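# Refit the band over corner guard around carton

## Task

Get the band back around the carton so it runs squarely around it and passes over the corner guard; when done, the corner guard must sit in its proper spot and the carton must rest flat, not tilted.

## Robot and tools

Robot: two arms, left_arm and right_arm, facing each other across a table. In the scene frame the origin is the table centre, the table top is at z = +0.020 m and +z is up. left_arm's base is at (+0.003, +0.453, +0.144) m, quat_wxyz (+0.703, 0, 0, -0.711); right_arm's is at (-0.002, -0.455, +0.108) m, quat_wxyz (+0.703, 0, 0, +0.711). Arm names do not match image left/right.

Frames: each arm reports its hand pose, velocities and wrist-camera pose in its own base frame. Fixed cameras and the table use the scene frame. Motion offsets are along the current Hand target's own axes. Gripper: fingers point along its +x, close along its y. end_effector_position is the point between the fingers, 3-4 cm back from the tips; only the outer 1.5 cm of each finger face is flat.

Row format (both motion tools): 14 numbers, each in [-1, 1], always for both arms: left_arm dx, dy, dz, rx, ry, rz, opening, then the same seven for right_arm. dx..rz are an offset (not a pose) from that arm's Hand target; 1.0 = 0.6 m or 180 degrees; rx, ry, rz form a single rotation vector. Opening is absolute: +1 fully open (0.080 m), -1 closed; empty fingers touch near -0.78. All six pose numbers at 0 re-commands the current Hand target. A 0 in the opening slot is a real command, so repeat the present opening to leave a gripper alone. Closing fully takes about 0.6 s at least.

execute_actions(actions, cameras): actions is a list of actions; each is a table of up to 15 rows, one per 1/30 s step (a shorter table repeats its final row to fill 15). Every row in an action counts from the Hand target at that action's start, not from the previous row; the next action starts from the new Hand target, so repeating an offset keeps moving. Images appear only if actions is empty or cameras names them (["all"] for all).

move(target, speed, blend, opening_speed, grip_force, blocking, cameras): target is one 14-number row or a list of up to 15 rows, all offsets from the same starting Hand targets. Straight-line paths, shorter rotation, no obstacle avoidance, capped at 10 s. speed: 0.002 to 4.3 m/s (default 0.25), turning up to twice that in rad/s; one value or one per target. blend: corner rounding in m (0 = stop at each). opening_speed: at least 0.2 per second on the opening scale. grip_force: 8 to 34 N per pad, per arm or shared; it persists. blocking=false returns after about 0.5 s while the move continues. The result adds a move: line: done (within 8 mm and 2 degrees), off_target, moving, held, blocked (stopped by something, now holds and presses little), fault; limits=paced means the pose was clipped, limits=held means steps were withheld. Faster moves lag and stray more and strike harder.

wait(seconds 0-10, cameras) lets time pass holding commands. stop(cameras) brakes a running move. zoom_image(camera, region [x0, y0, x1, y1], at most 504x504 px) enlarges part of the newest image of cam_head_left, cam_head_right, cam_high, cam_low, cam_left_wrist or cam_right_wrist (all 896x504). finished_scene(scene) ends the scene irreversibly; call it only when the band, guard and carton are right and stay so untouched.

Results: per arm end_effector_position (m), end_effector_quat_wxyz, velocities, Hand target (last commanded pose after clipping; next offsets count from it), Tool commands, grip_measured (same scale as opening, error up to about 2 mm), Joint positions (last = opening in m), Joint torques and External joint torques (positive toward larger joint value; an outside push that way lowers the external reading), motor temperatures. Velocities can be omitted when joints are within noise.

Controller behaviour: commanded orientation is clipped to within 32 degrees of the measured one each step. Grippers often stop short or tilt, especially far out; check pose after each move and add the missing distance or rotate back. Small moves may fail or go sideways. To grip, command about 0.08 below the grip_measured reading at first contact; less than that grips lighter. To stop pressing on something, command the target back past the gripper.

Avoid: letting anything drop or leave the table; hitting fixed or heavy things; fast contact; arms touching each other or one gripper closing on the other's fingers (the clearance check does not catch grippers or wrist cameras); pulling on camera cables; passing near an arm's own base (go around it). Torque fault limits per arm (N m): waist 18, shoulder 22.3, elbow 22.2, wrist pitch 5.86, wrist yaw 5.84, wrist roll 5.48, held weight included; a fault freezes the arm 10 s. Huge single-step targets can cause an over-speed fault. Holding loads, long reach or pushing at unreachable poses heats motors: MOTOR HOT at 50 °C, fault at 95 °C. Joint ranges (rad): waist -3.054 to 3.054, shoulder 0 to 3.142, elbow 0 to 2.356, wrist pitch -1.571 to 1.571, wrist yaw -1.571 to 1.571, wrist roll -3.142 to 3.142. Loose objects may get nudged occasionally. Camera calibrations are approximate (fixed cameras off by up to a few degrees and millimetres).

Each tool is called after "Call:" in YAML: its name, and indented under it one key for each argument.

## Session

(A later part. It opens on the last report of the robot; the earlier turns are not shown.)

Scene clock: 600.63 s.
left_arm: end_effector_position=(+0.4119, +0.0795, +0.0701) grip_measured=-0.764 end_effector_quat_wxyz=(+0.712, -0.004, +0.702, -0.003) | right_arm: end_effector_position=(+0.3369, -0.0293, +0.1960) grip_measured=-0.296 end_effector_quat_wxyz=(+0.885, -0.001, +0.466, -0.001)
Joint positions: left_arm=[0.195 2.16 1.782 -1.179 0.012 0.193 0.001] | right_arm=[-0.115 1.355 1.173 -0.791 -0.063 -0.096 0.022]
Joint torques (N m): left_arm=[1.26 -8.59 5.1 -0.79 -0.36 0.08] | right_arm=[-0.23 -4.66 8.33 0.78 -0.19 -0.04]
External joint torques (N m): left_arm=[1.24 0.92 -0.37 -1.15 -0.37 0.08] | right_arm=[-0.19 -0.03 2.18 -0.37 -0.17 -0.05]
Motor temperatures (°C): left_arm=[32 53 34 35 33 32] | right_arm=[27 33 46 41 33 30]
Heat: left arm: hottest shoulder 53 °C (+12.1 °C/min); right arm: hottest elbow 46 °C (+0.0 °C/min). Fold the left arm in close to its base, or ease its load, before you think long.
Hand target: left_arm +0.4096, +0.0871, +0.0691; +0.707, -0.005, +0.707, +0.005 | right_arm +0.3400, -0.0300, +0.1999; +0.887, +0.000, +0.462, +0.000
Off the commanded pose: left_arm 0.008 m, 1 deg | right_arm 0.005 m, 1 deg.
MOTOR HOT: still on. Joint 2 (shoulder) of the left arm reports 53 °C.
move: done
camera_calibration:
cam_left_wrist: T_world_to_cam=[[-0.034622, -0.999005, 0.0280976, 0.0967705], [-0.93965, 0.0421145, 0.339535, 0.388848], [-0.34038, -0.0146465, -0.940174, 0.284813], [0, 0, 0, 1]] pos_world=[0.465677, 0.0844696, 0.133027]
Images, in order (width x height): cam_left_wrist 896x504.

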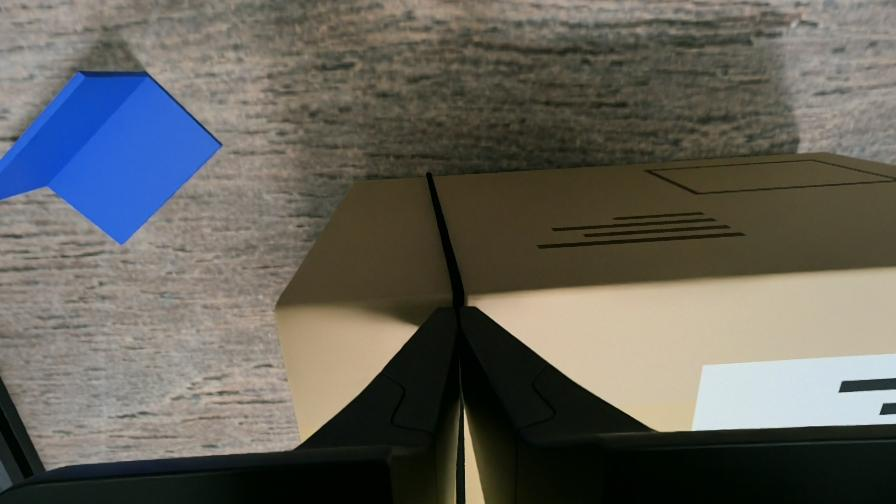

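Call:
move:
  target: [0,0.02,0,0,0,0,-1.0, 0,0,0,0,0,0,-0.3]
  speed: 0.05
  cameras: ["cam_left_wrist"]

Call:
zoom_image:
  camera: "cam_left_wrist"
  region: [320, 160, 600, 340]

Scene clock: 612.50 s.
left_arm: end_effector_position=(+0.4121, +0.0860, +0.0701) grip_measured=-0.764 end_effector_quat_wxyz=(+0.712, -0.004, +0.702, -0.009) | right_arm: end_effector_position=(+0.3369, -0.0293, +0.1960) grip_measured=-0.296 end_effector_quat_wxyz=(+0.885, -0.001, +0.466, -0.001)
Joint positions: left_arm=[0.213 2.17 1.797 -1.188 0.021 0.221 0.001] | right_arm=[-0.115 1.355 1.173 -0.791 -0.063 -0.096 0.022]
Joint torques (N m): left_arm=[2.04 -8.56 5.27 -0.61 -0.64 0.12] | right_arm=[-0.22 -4.68 8.37 0.78 -0.19 -0.06]
External joint torques (N m): left_arm=[2.04 0.97 -0.14 -0.95 -0.66 0.11] | right_arm=[-0.23 -0.02 2.21 -0.37 -0.16 -0.06]
Heat: left arm: hottest shoulder 50 °C (+5.0 °C/min); right arm: hottest elbow 46 °C (+0.0 °C/min). Fold the left arm in close to its base, or ease its load, before you think long.
Hand target: left_arm +0.4094, +0.0991, +0.0691; +0.707, -0.005, +0.707, +0.005 | right_arm +0.3400, -0.0300, +0.1999; +0.887, +0.000, +0.462, +0.000
Off the commanded pose: left_arm 0.013 m, 2 deg | right_arm 0.005 m, 1 deg.
MOTOR HOT: still on. Joint 2 (shoulder) of the left arm reports 50 °C.
move: off_target (left_arm)
camera_calibration:
cam_left_wrist: T_world_to_cam=[[-0.0438803, -0.998337, 0.0373983, 0.10632], [-0.938805, 0.0540074, 0.340188, 0.387375], [-0.341642, -0.0201821, -0.939613, 0.285835], [0, 0, 0, 1]] pos_world=[0.465988, 0.0909913, 0.132818]
Images, in order (width x height): cam_left_wrist 896x504.

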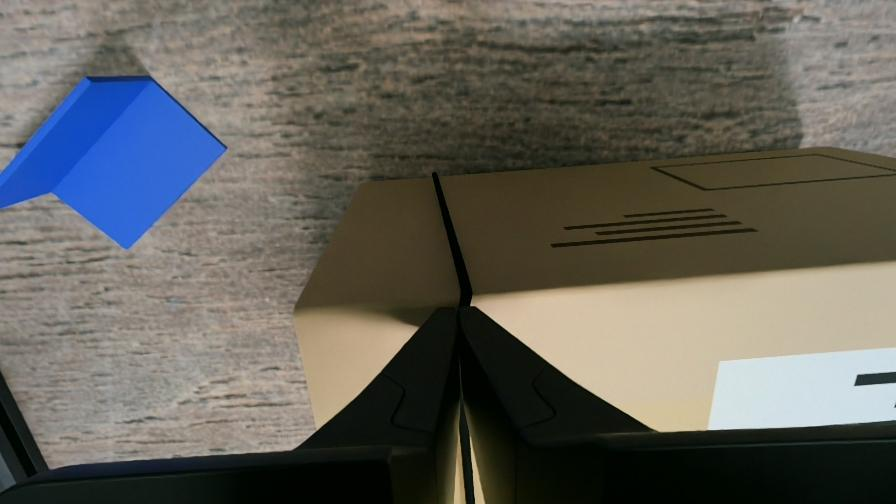

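Scaled by 1.800.

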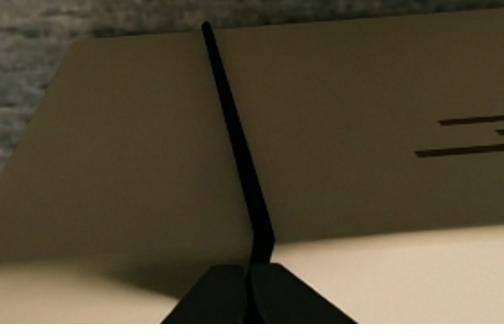

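Call:
move:
  target: [0,0.0117,0,0,0,0,-1.0, 0,0,0,0,0,0,-0.3]
  speed: 0.04
  cameras: ["cam_left_wrist"]

Call:
zoom_image:
  camera: "cam_left_wrist"
  region: [320, 160, 600, 340]

Scene clock: 620.03 s.
left_arm: end_effector_position=(+0.4123, +0.0909, +0.0698) grip_measured=-0.764 end_effector_quat_wxyz=(+0.712, -0.004, +0.702, -0.012) | right_arm: end_effector_position=(+0.3369, -0.0293, +0.1960) grip_measured=-0.296 end_effector_quat_wxyz=(+0.885, -0.001, +0.466, -0.001)
Joint positions: left_arm=[0.226 2.176 1.807 -1.193 0.026 0.237 0.001] | right_arm=[-0.115 1.355 1.173 -0.791 -0.063 -0.096 0.022]
Joint torques (N m): left_arm=[2.32 -8.6 5.39 -0.57 -0.77 0.12] | right_arm=[-0.24 -4.64 8.31 0.78 -0.18 -0.06]
External joint torques (N m): left_arm=[2.26 1.07 -0.09 -0.91 -0.79 0.12] | right_arm=[-0.22 0 2.19 -0.36 -0.15 -0.06]
Heat: left arm: hottest shoulder 51 °C (+4.1 °C/min); right arm: hottest elbow 46 °C (+0.0 °C/min). Fold the left arm in close to its base, or ease its load, before you think long.
Hand target: left_arm +0.4093, +0.1061, +0.0690; +0.707, -0.005, +0.707, +0.005 | right_arm +0.3400, -0.0300, +0.1999; +0.887, +0.000, +0.462, +0.000
Off the commanded pose: left_arm 0.015 m, 2 deg | right_arm 0.005 m, 1 deg.
MOTOR HOT: still on. Joint 2 (shoulder) of the left arm reports 51 °C.
move: off_target (left_arm)
camera_calibration:
cam_left_wrist: T_world_to_cam=[[-0.0469074, -0.998019, 0.0419244, 0.112225], [-0.93857, 0.0584005, 0.340111, 0.386932], [-0.341886, -0.0233952, -0.93945, 0.286251], [0, 0, 0, 1]] pos_world=[0.466292, 0.096103, 0.132613]
Images, in order (width x height): cam_left_wrist 896x504.

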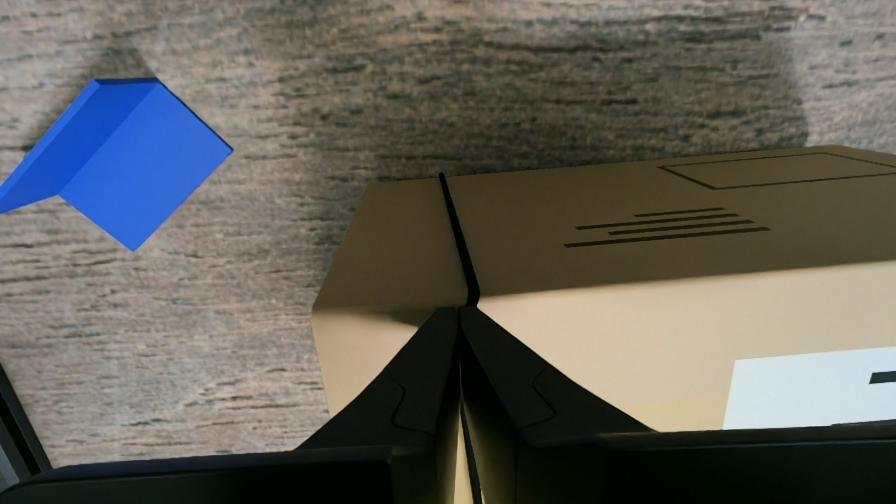

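Scaled by 1.800.

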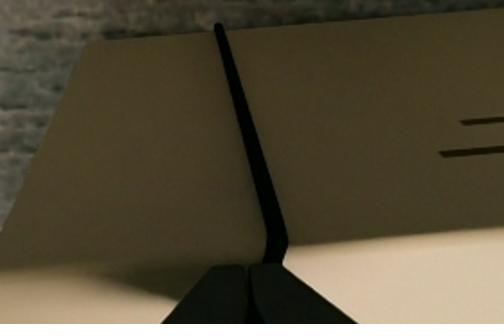

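Call:
move:
  target:
    - [0.005,-0.02,0,0,0,0,-1.0, 0,0,0,0,0,0,-0.3]
    - [0.005,-0.02,0,0,0,0,-0.3, 0,0,0,0,0,0,-0.3]
    - [-0.0833,-0.02,0,0,0,0,-0.3, 0,0,0,0,0,0,-0.3]
    - [-0.2517,-0.072,-0.3498,0,-0.25,0,-0.3, 0,0,0,0,0,0,-0.3]
  speed: [0.05,0.05,0.12,0.25]
  blend: [0,0,0.02,0]
  opening_speed: 0.7
  cameras: ["all"]

Call:
zoom_image:
  camera: "cam_left_wrist"
  region: [300, 80, 700, 360]

Call:
zoom_image:
  camera: "cam_right_wrist"
  region: [320, 0, 624, 160]

Call:
zoom_image:
  camera: "cam_low"
  region: [340, 230, 560, 370]

Scene clock: 639.47 s.
left_arm: end_effector_position=(+0.2012, +0.0606, +0.2218) grip_measured=-0.303 end_effector_quat_wxyz=(+0.924, -0.002, +0.382, +0.007) | right_arm: end_effector_position=(+0.3369, -0.0293, +0.1960) grip_measured=-0.296 end_effector_quat_wxyz=(+0.885, -0.001, +0.466, -0.001)
Joint positions: left_arm=[0.557 0.779 0.906 -0.99 0.374 0.404 0.021] | right_arm=[-0.115 1.355 1.173 -0.791 -0.063 -0.096 0.022]
Joint torques (N m): left_arm=[0.29 -1.62 3.66 0.99 0.19 0.11] | right_arm=[-0.24 -4.66 8.35 0.77 -0.19 -0.06]
External joint torques (N m): left_arm=[0.29 -0.81 -2.35 -0.26 0.02 0.11] | right_arm=[-0.24 -0.06 2.21 -0.38 -0.15 -0.06]
Heat: left arm: hottest shoulder 50 °C (+2.0 °C/min); right arm: hottest elbow 46 °C (+0.0 °C/min). Fold the left arm in close to its base, or ease its load, before you think long.
Hand target: left_arm +0.1999, +0.0601, +0.2200; +0.924, -0.002, +0.382, +0.006 | right_arm +0.3400, -0.0300, +0.1999; +0.887, +0.000, +0.462, +0.000
Off the commanded pose: left_arm 0.002 m, 0 deg | right_arm 0.005 m, 1 deg.
MOTOR HOT: still on. Joint 2 (shoulder) of the left arm reports 50 °C.
move: done; target 2's new opening was sent with left_arm's hand 0.009 m and 2 deg from that target
camera_calibration:
cam_left_wrist: T_world_to_cam=[[-0.0248297, -0.99962, -0.0119478, 0.073292], [-0.911428, 0.027546, -0.410537, 0.301735], [0.41071, 0.000696031, -0.911766, 0.197137], [0, 0, 0, 1]] pos_world=[0.195863, 0.0648154, 0.304491]
cam_right_wrist: T_world_to_cam=[[-0.0342445, -0.998628, 0.0396176, -0.0243098], [-0.97285, 0.0242296, -0.230163, 0.398456], [0.228887, -0.0464238, -0.972345, 0.193666], [0, 0, 0, 1]] pos_world=[0.342478, -0.0249402, 0.280983]

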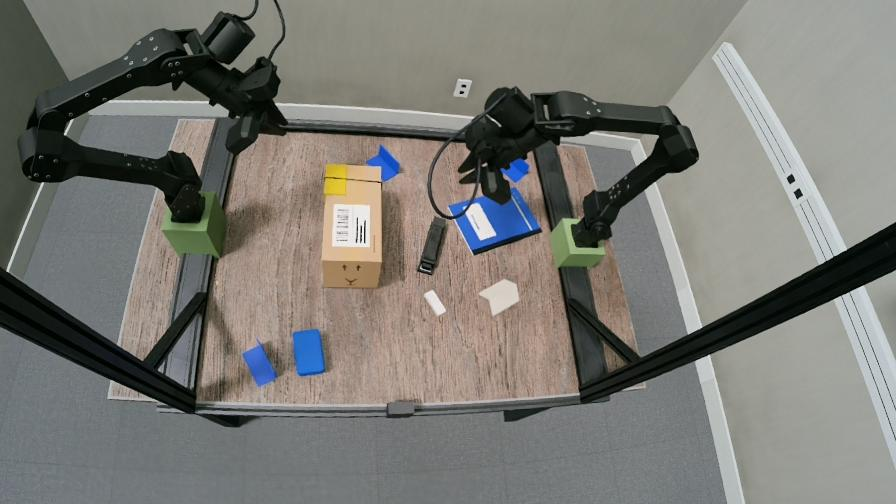

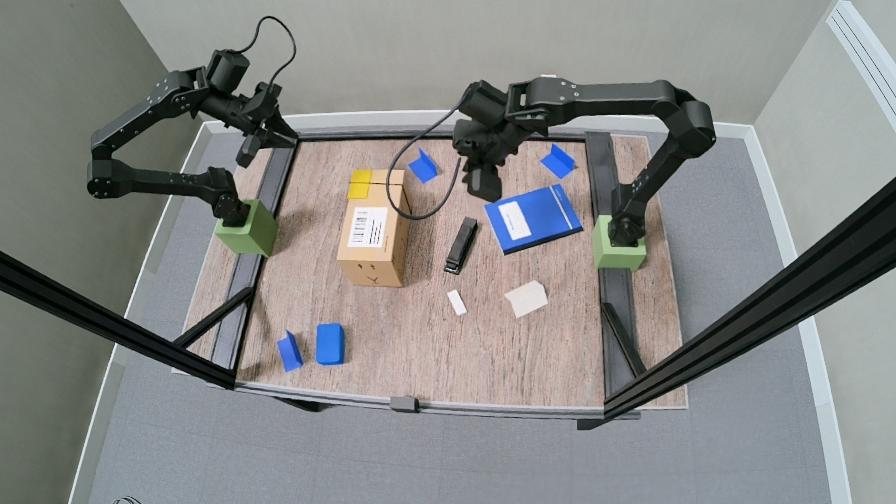

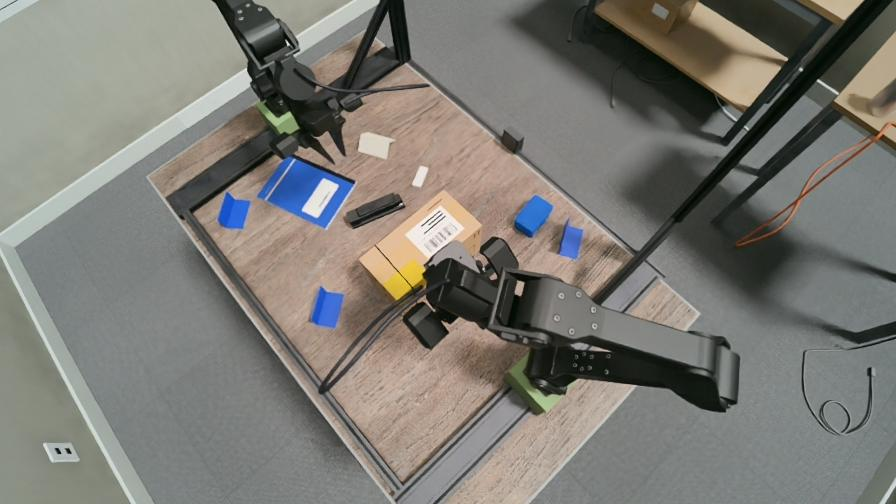

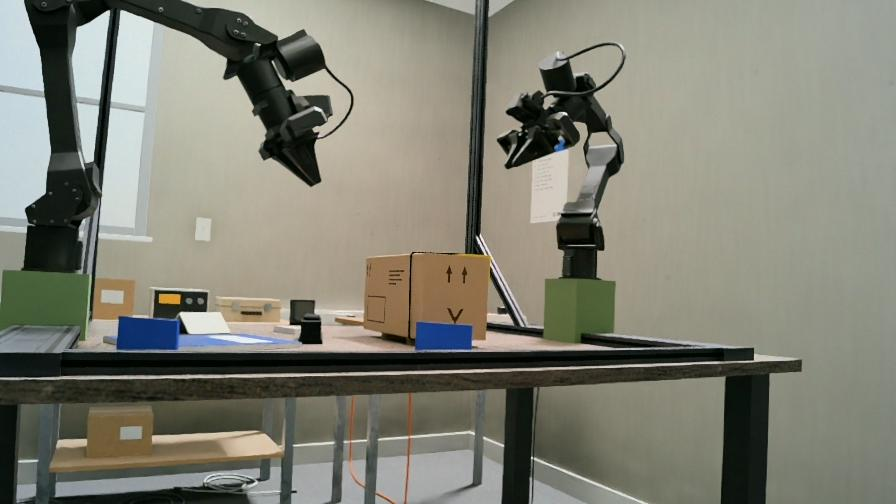

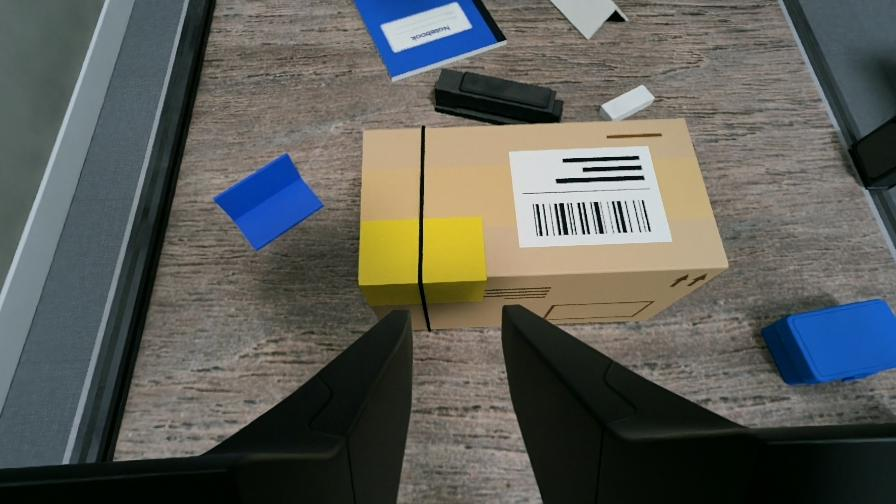

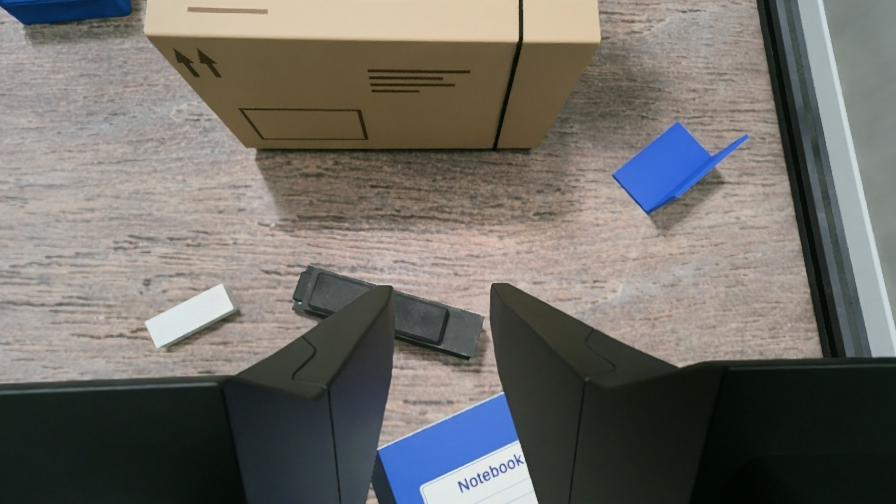

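Scaled by 1.260.

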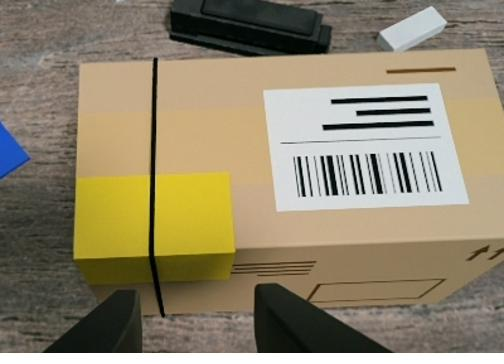

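Scaled by 1.658.

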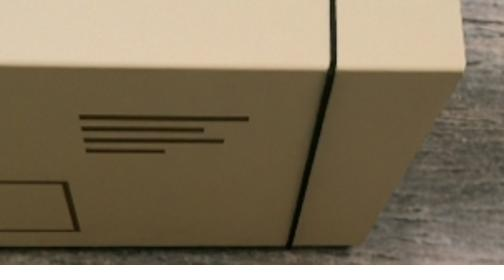

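Scaled by 2.291.

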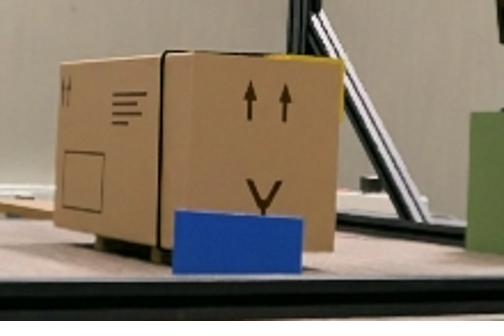

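Call:
move:
  target:
    - [0.382,0.0317,0.1467,0,0.25,0,-0.3, 0,0,0,0,0,0,-0.3]
    - [0.4477,0.0278,0.047,0,0.25,0,-0.3, 0,0,0,0,0,0,-0.3]
    - [0.4477,0.0278,0.047,0,0.25,0,-1.0, 0,0,0,0,0,0,-0.3]
    - [0.4258,0.028,0.0698,0,0.25,0,-1.0, 0,0,0,0,0,0,-0.3]
    - [0.4257,0.0722,0.0697,0,0.25,0,-1.0, 0,0,0,0,0,0,-0.3]
  speed: [0.25,0.1,0.05,0.05,0.05]
  blend: [0.02,0,0,0,0]
  opening_speed: 1.0
  cameras: ["cam_left_wrist"]

Call:
zoom_image:
  camera: "cam_left_wrist"
  region: [320, 160, 600, 340]

Scene clock: 784.10 s.
left_arm: end_effector_position=(+0.4129, +0.0889, +0.0688) grip_measured=-0.764 end_effector_quat_wxyz=(+0.711, -0.005, +0.703, -0.015) | right_arm: end_effector_position=(+0.3369, -0.0293, +0.1960) grip_measured=-0.296 end_effector_quat_wxyz=(+0.885, -0.001, +0.466, -0.001)
Joint positions: left_arm=[0.223 2.18 1.807 -1.193 0.03 0.237 0.001] | right_arm=[-0.115 1.355 1.173 -0.791 -0.063 -0.096 0.022]
Joint torques (N m): left_arm=[2.59 -8.85 5.45 -0.61 -0.89 0.08] | right_arm=[-0.25 -4.7 8.34 0.78 -0.19 -0.06]
External joint torques (N m): left_arm=[2.6 0.75 0.03 -0.94 -0.92 0.08] | right_arm=[-0.24 -0.09 2.24 -0.36 -0.16 -0.06]
Motor temperatures (°C): left_arm=[31 36 34 37 32 32] | right_arm=[27 33 47 41 33 30]
Heat: left arm: hottest wrist pitch 37 °C (+0.0 °C/min); right arm: hottest elbow 47 °C (+0.0 °C/min).
Hand target: left_arm +0.4096, +0.1062, +0.0692; +0.707, -0.005, +0.707, +0.005 | right_arm +0.3400, -0.0300, +0.1999; +0.887, +0.000, +0.462, +0.000
Off the commanded pose: left_arm 0.018 m, 2 deg | right_arm 0.005 m, 1 deg.
MOTOR HOT: cleared for the motors of the left arm.
move: off_target (left_arm); target 3's new opening was sent with left_arm's hand 0.013 m and 2 deg from that target
camera_calibration:
cam_left_wrist: T_world_to_cam=[[-0.0503545, -0.99764, 0.0466778, 0.111364], [-0.937937, 0.0632949, 0.340981, 0.387117], [-0.343131, -0.0266109, -0.938911, 0.286189], [0, 0, 0, 1]] pos_world=[0.466899, 0.0942148, 0.131508]
Images, in order (width x height): cam_left_wrist 896x504.

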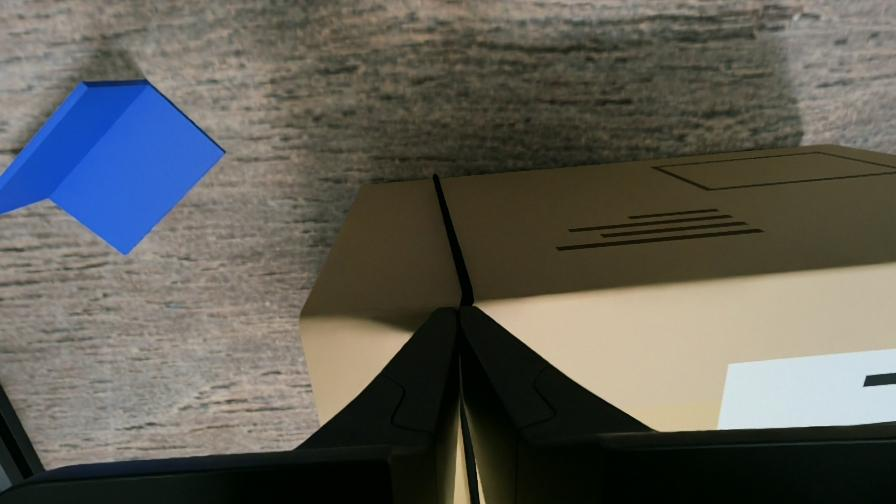

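Scaled by 1.800.

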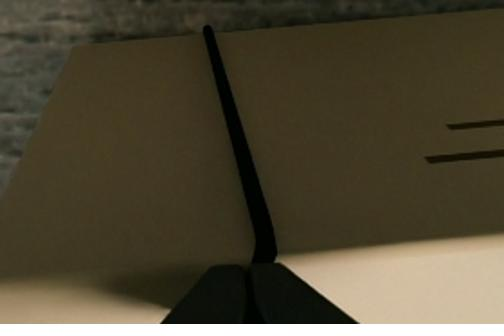

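Call:
move:
  target: [0,0.0167,0,0,0,0,-1.0, 0,0,0,0,0,0,-0.3]
  speed: 0.04
  cameras: ["cam_left_wrist"]

Call:
zoom_image:
  camera: "cam_left_wrist"
  region: [320, 160, 600, 340]

Scene clock: 790.87 s.
left_arm: end_effector_position=(+0.4129, +0.0940, +0.0687) grip_measured=-0.764 end_effector_quat_wxyz=(+0.711, -0.004, +0.703, -0.020) | right_arm: end_effector_position=(+0.3369, -0.0293, +0.1960) grip_measured=-0.296 end_effector_quat_wxyz=(+0.885, -0.001, +0.466, -0.001)
Joint positions: left_arm=[0.237 2.189 1.822 -1.202 0.037 0.259 0.001] | right_arm=[-0.115 1.355 1.173 -0.791 -0.063 -0.096 0.022]
Joint torques (N m): left_arm=[3.2 -8.78 5.72 -0.42 -1.1 0.12] | right_arm=[-0.24 -4.65 8.33 0.77 -0.18 -0.04]
External joint torques (N m): left_arm=[3.21 0.89 0.28 -0.75 -1.14 0.11] | right_arm=[-0.26 0.07 2.1 -0.4 -0.14 -0.05]
Heat: left arm: hottest shoulder 38 °C (+2.0 °C/min); right arm: hottest elbow 47 °C (+0.0 °C/min).
Hand target: left_arm +0.4094, +0.1162, +0.0691; +0.707, -0.005, +0.707, +0.005 | right_arm +0.3400, -0.0300, +0.1999; +0.887, +0.000, +0.462, +0.000
Off the commanded pose: left_arm 0.022 m, 3 deg | right_arm 0.005 m, 1 deg.
move: off_target (left_arm)
camera_calibration:
cam_left_wrist: T_world_to_cam=[[-0.0585835, -0.996807, 0.0542503, 0.119262], [-0.936619, 0.0736871, 0.342512, 0.38525], [-0.345416, -0.0307463, -0.937946, 0.287461], [0, 0, 0, 1]] pos_world=[0.467113, 0.0993313, 0.1312]
Images, in order (width x height): cam_left_wrist 896x504.

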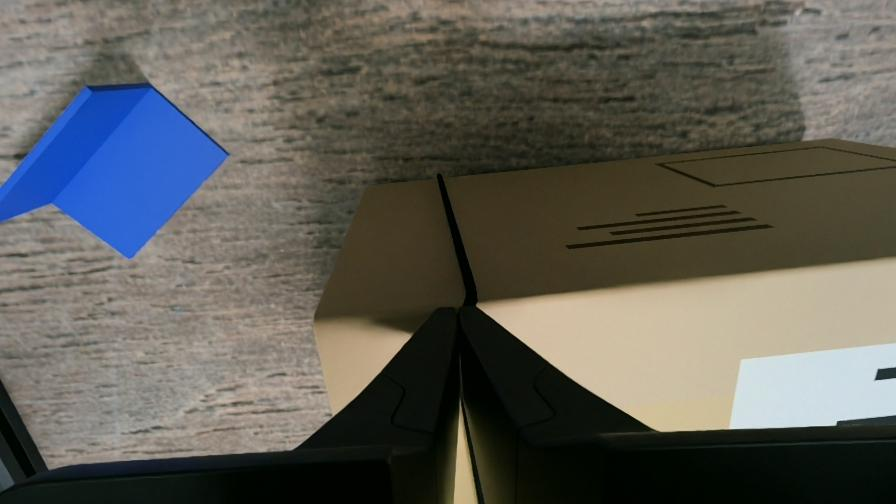

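Scaled by 1.800.

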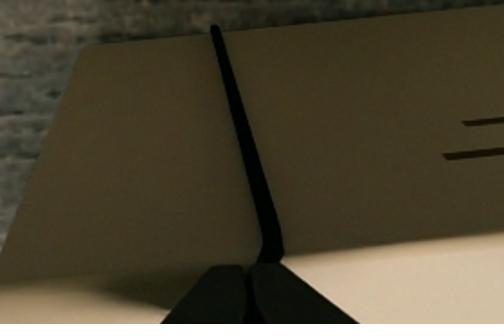

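Call:
move:
  target: [0,0.0075,0,0,0,0,-1.0, 0,0,0,0,0,0,-0.3]
  speed: 0.03
  cameras: ["cam_left_wrist"]

Call:
zoom_image:
  camera: "cam_left_wrist"
  region: [320, 160, 600, 340]

Scene clock: 797.23 s.
left_arm: end_effector_position=(+0.4131, +0.0962, +0.0687) grip_measured=-0.764 end_effector_quat_wxyz=(+0.710, -0.004, +0.703, -0.023) | right_arm: end_effector_position=(+0.3369, -0.0293, +0.1960) grip_measured=-0.296 end_effector_quat_wxyz=(+0.885, -0.001, +0.466, -0.001)
Joint positions: left_arm=[0.243 2.193 1.828 -1.207 0.04 0.27 0.001] | right_arm=[-0.115 1.355 1.173 -0.791 -0.063 -0.096 0.022]
Joint torques (N m): left_arm=[3.6 -8.83 5.79 -0.35 -1.21 0.13] | right_arm=[-0.26 -4.68 8.33 0.78 -0.18 -0.05]
External joint torques (N m): left_arm=[3.58 0.86 0.36 -0.68 -1.24 0.12] | right_arm=[-0.28 -0.06 2.17 -0.37 -0.15 -0.05]
Heat: left arm: hottest shoulder 39 °C (+3.0 °C/min); right arm: hottest elbow 47 °C (+0.0 °C/min).
Hand target: left_arm +0.4094, +0.1207, +0.0691; +0.707, -0.004, +0.707, +0.005 | right_arm +0.3400, -0.0300, +0.1999; +0.887, +0.000, +0.462, +0.000
Off the commanded pose: left_arm 0.025 m, 3 deg | right_arm 0.005 m, 1 deg.
move: off_target (left_arm)
camera_calibration:
cam_left_wrist: T_world_to_cam=[[-0.0627864, -0.996348, 0.0578652, 0.122818], [-0.936183, 0.0788892, 0.342546, 0.384552], [-0.34586, -0.0326652, -0.937717, 0.287965], [0, 0, 0, 1]] pos_world=[0.467318, 0.101439, 0.131196]
Images, in order (width x height): cam_left_wrist 896x504.

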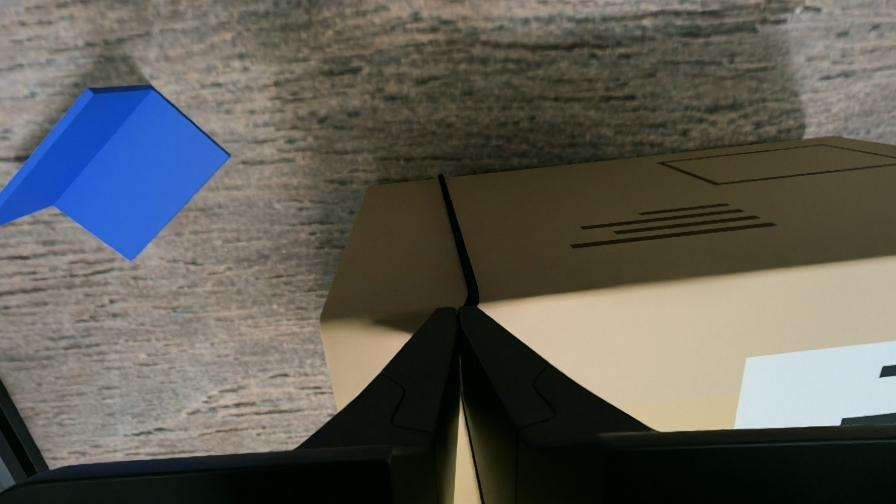

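Scaled by 1.800.

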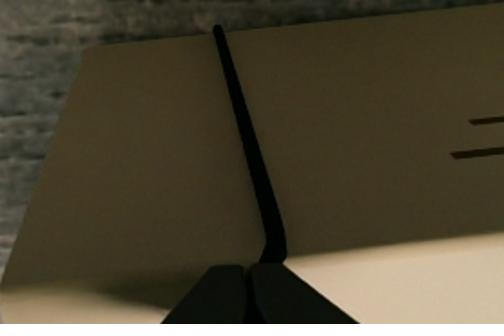

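Call:
move:
  target:
    - [0.004,0,0,0,0,0,-1.0, 0,0,0,0,0,0,-0.3]
    - [0.004,0,0,0,0,0,-0.3, 0,0,0,0,0,0,-0.3]
    - [-0.0833,0,0,0,0,0,-0.3, 0,0,0,0,0,0,-0.3]
    - [-0.2517,-0.0963,-0.3507,0,-0.25,0,-0.3, 0,0,0,0,0,0,-0.3]
  speed: [0.05,0.05,0.12,0.25]
  blend: [0,0,0.02,0]
  opening_speed: 0.7
  cameras: ["cam_left_wrist","cam_right_wrist"]

Call:
zoom_image:
  camera: "cam_left_wrist"
  region: [320, 100, 520, 360]

Call:
zoom_image:
  camera: "cam_right_wrist"
  region: [320, 0, 624, 160]

Scene clock: 817.77 s.
left_arm: end_effector_position=(+0.2010, +0.0607, +0.2217) grip_measured=-0.303 end_effector_quat_wxyz=(+0.924, -0.003, +0.383, +0.007) | right_arm: end_effector_position=(+0.3369, -0.0293, +0.1960) grip_measured=-0.296 end_effector_quat_wxyz=(+0.885, -0.001, +0.466, -0.001)
Joint positions: left_arm=[0.559 0.779 0.906 -0.99 0.375 0.405 0.021] | right_arm=[-0.115 1.355 1.173 -0.791 -0.063 -0.096 0.022]
Joint torques (N m): left_arm=[0.29 -1.62 3.65 0.98 0.2 0.1] | right_arm=[-0.2 -4.7 8.34 0.77 -0.19 -0.05]
External joint torques (N m): left_arm=[0.28 -0.81 -2.33 -0.27 0.03 0.1] | right_arm=[-0.18 -0.07 2.18 -0.38 -0.17 -0.05]
Motor temperatures (°C): left_arm=[32 44 37 36 34 32] | right_arm=[27 33 47 41 33 30]
Heat: left arm: hottest shoulder 44 °C (+9.0 °C/min); right arm: hottest elbow 47 °C (+0.0 °C/min).
Hand target: left_arm +0.1997, +0.0602, +0.2199; +0.924, -0.003, +0.382, +0.006 | right_arm +0.3400, -0.0300, +0.1999; +0.887, +0.000, +0.462, +0.000
Off the commanded pose: left_arm 0.002 m, 0 deg | right_arm 0.005 m, 1 deg.
move: done; target 2's new opening was sent with left_arm's hand 0.024 m and 3 deg from that target
camera_calibration:
cam_left_wrist: T_world_to_cam=[[-0.0248633, -0.999623, -0.0116277, 0.0732961], [-0.911519, 0.0274451, -0.410341, 0.301474], [0.410505, 0.000396456, -0.911858, 0.197215], [0, 0, 0, 1]] pos_world=[0.195664, 0.0649163, 0.304391]
cam_right_wrist: T_world_to_cam=[[-0.0342445, -0.998628, 0.0396176, -0.0243098], [-0.97285, 0.0242296, -0.230163, 0.398456], [0.228887, -0.0464238, -0.972345, 0.193666], [0, 0, 0, 1]] pos_world=[0.342478, -0.0249402, 0.280983]
Images, in order (width x height): cam_left_wrist 896x504, cam_right_wrist 896x504.

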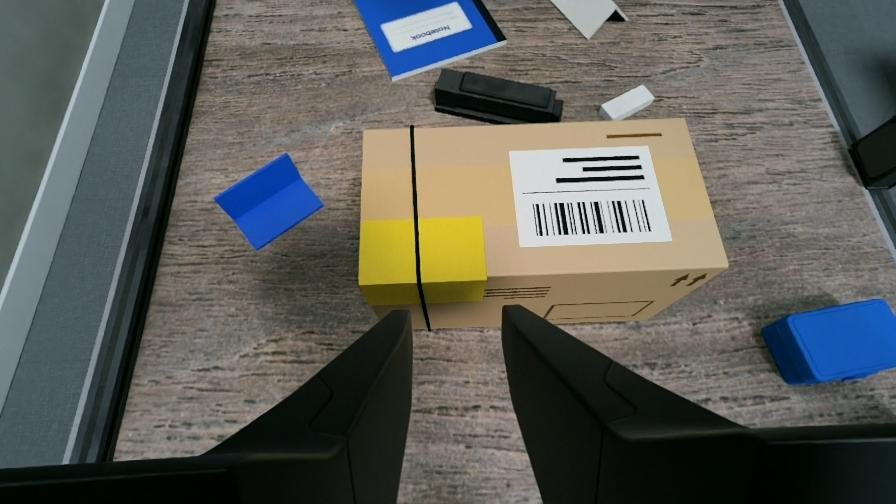

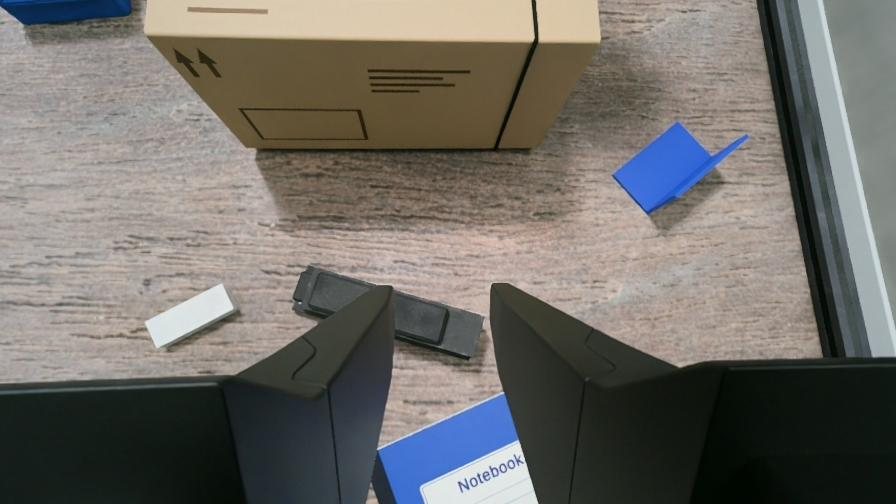

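Scaled by 1.938.

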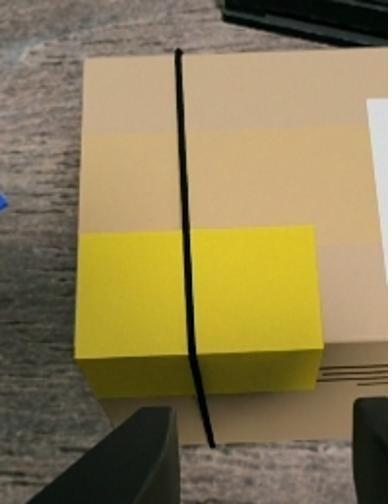

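Scaled by 1.658.

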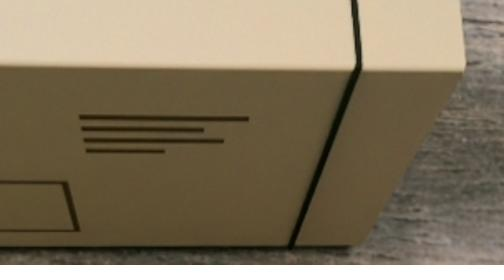

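Call:
finished_scene:
  scene: 2

The scene is finished: the task was done.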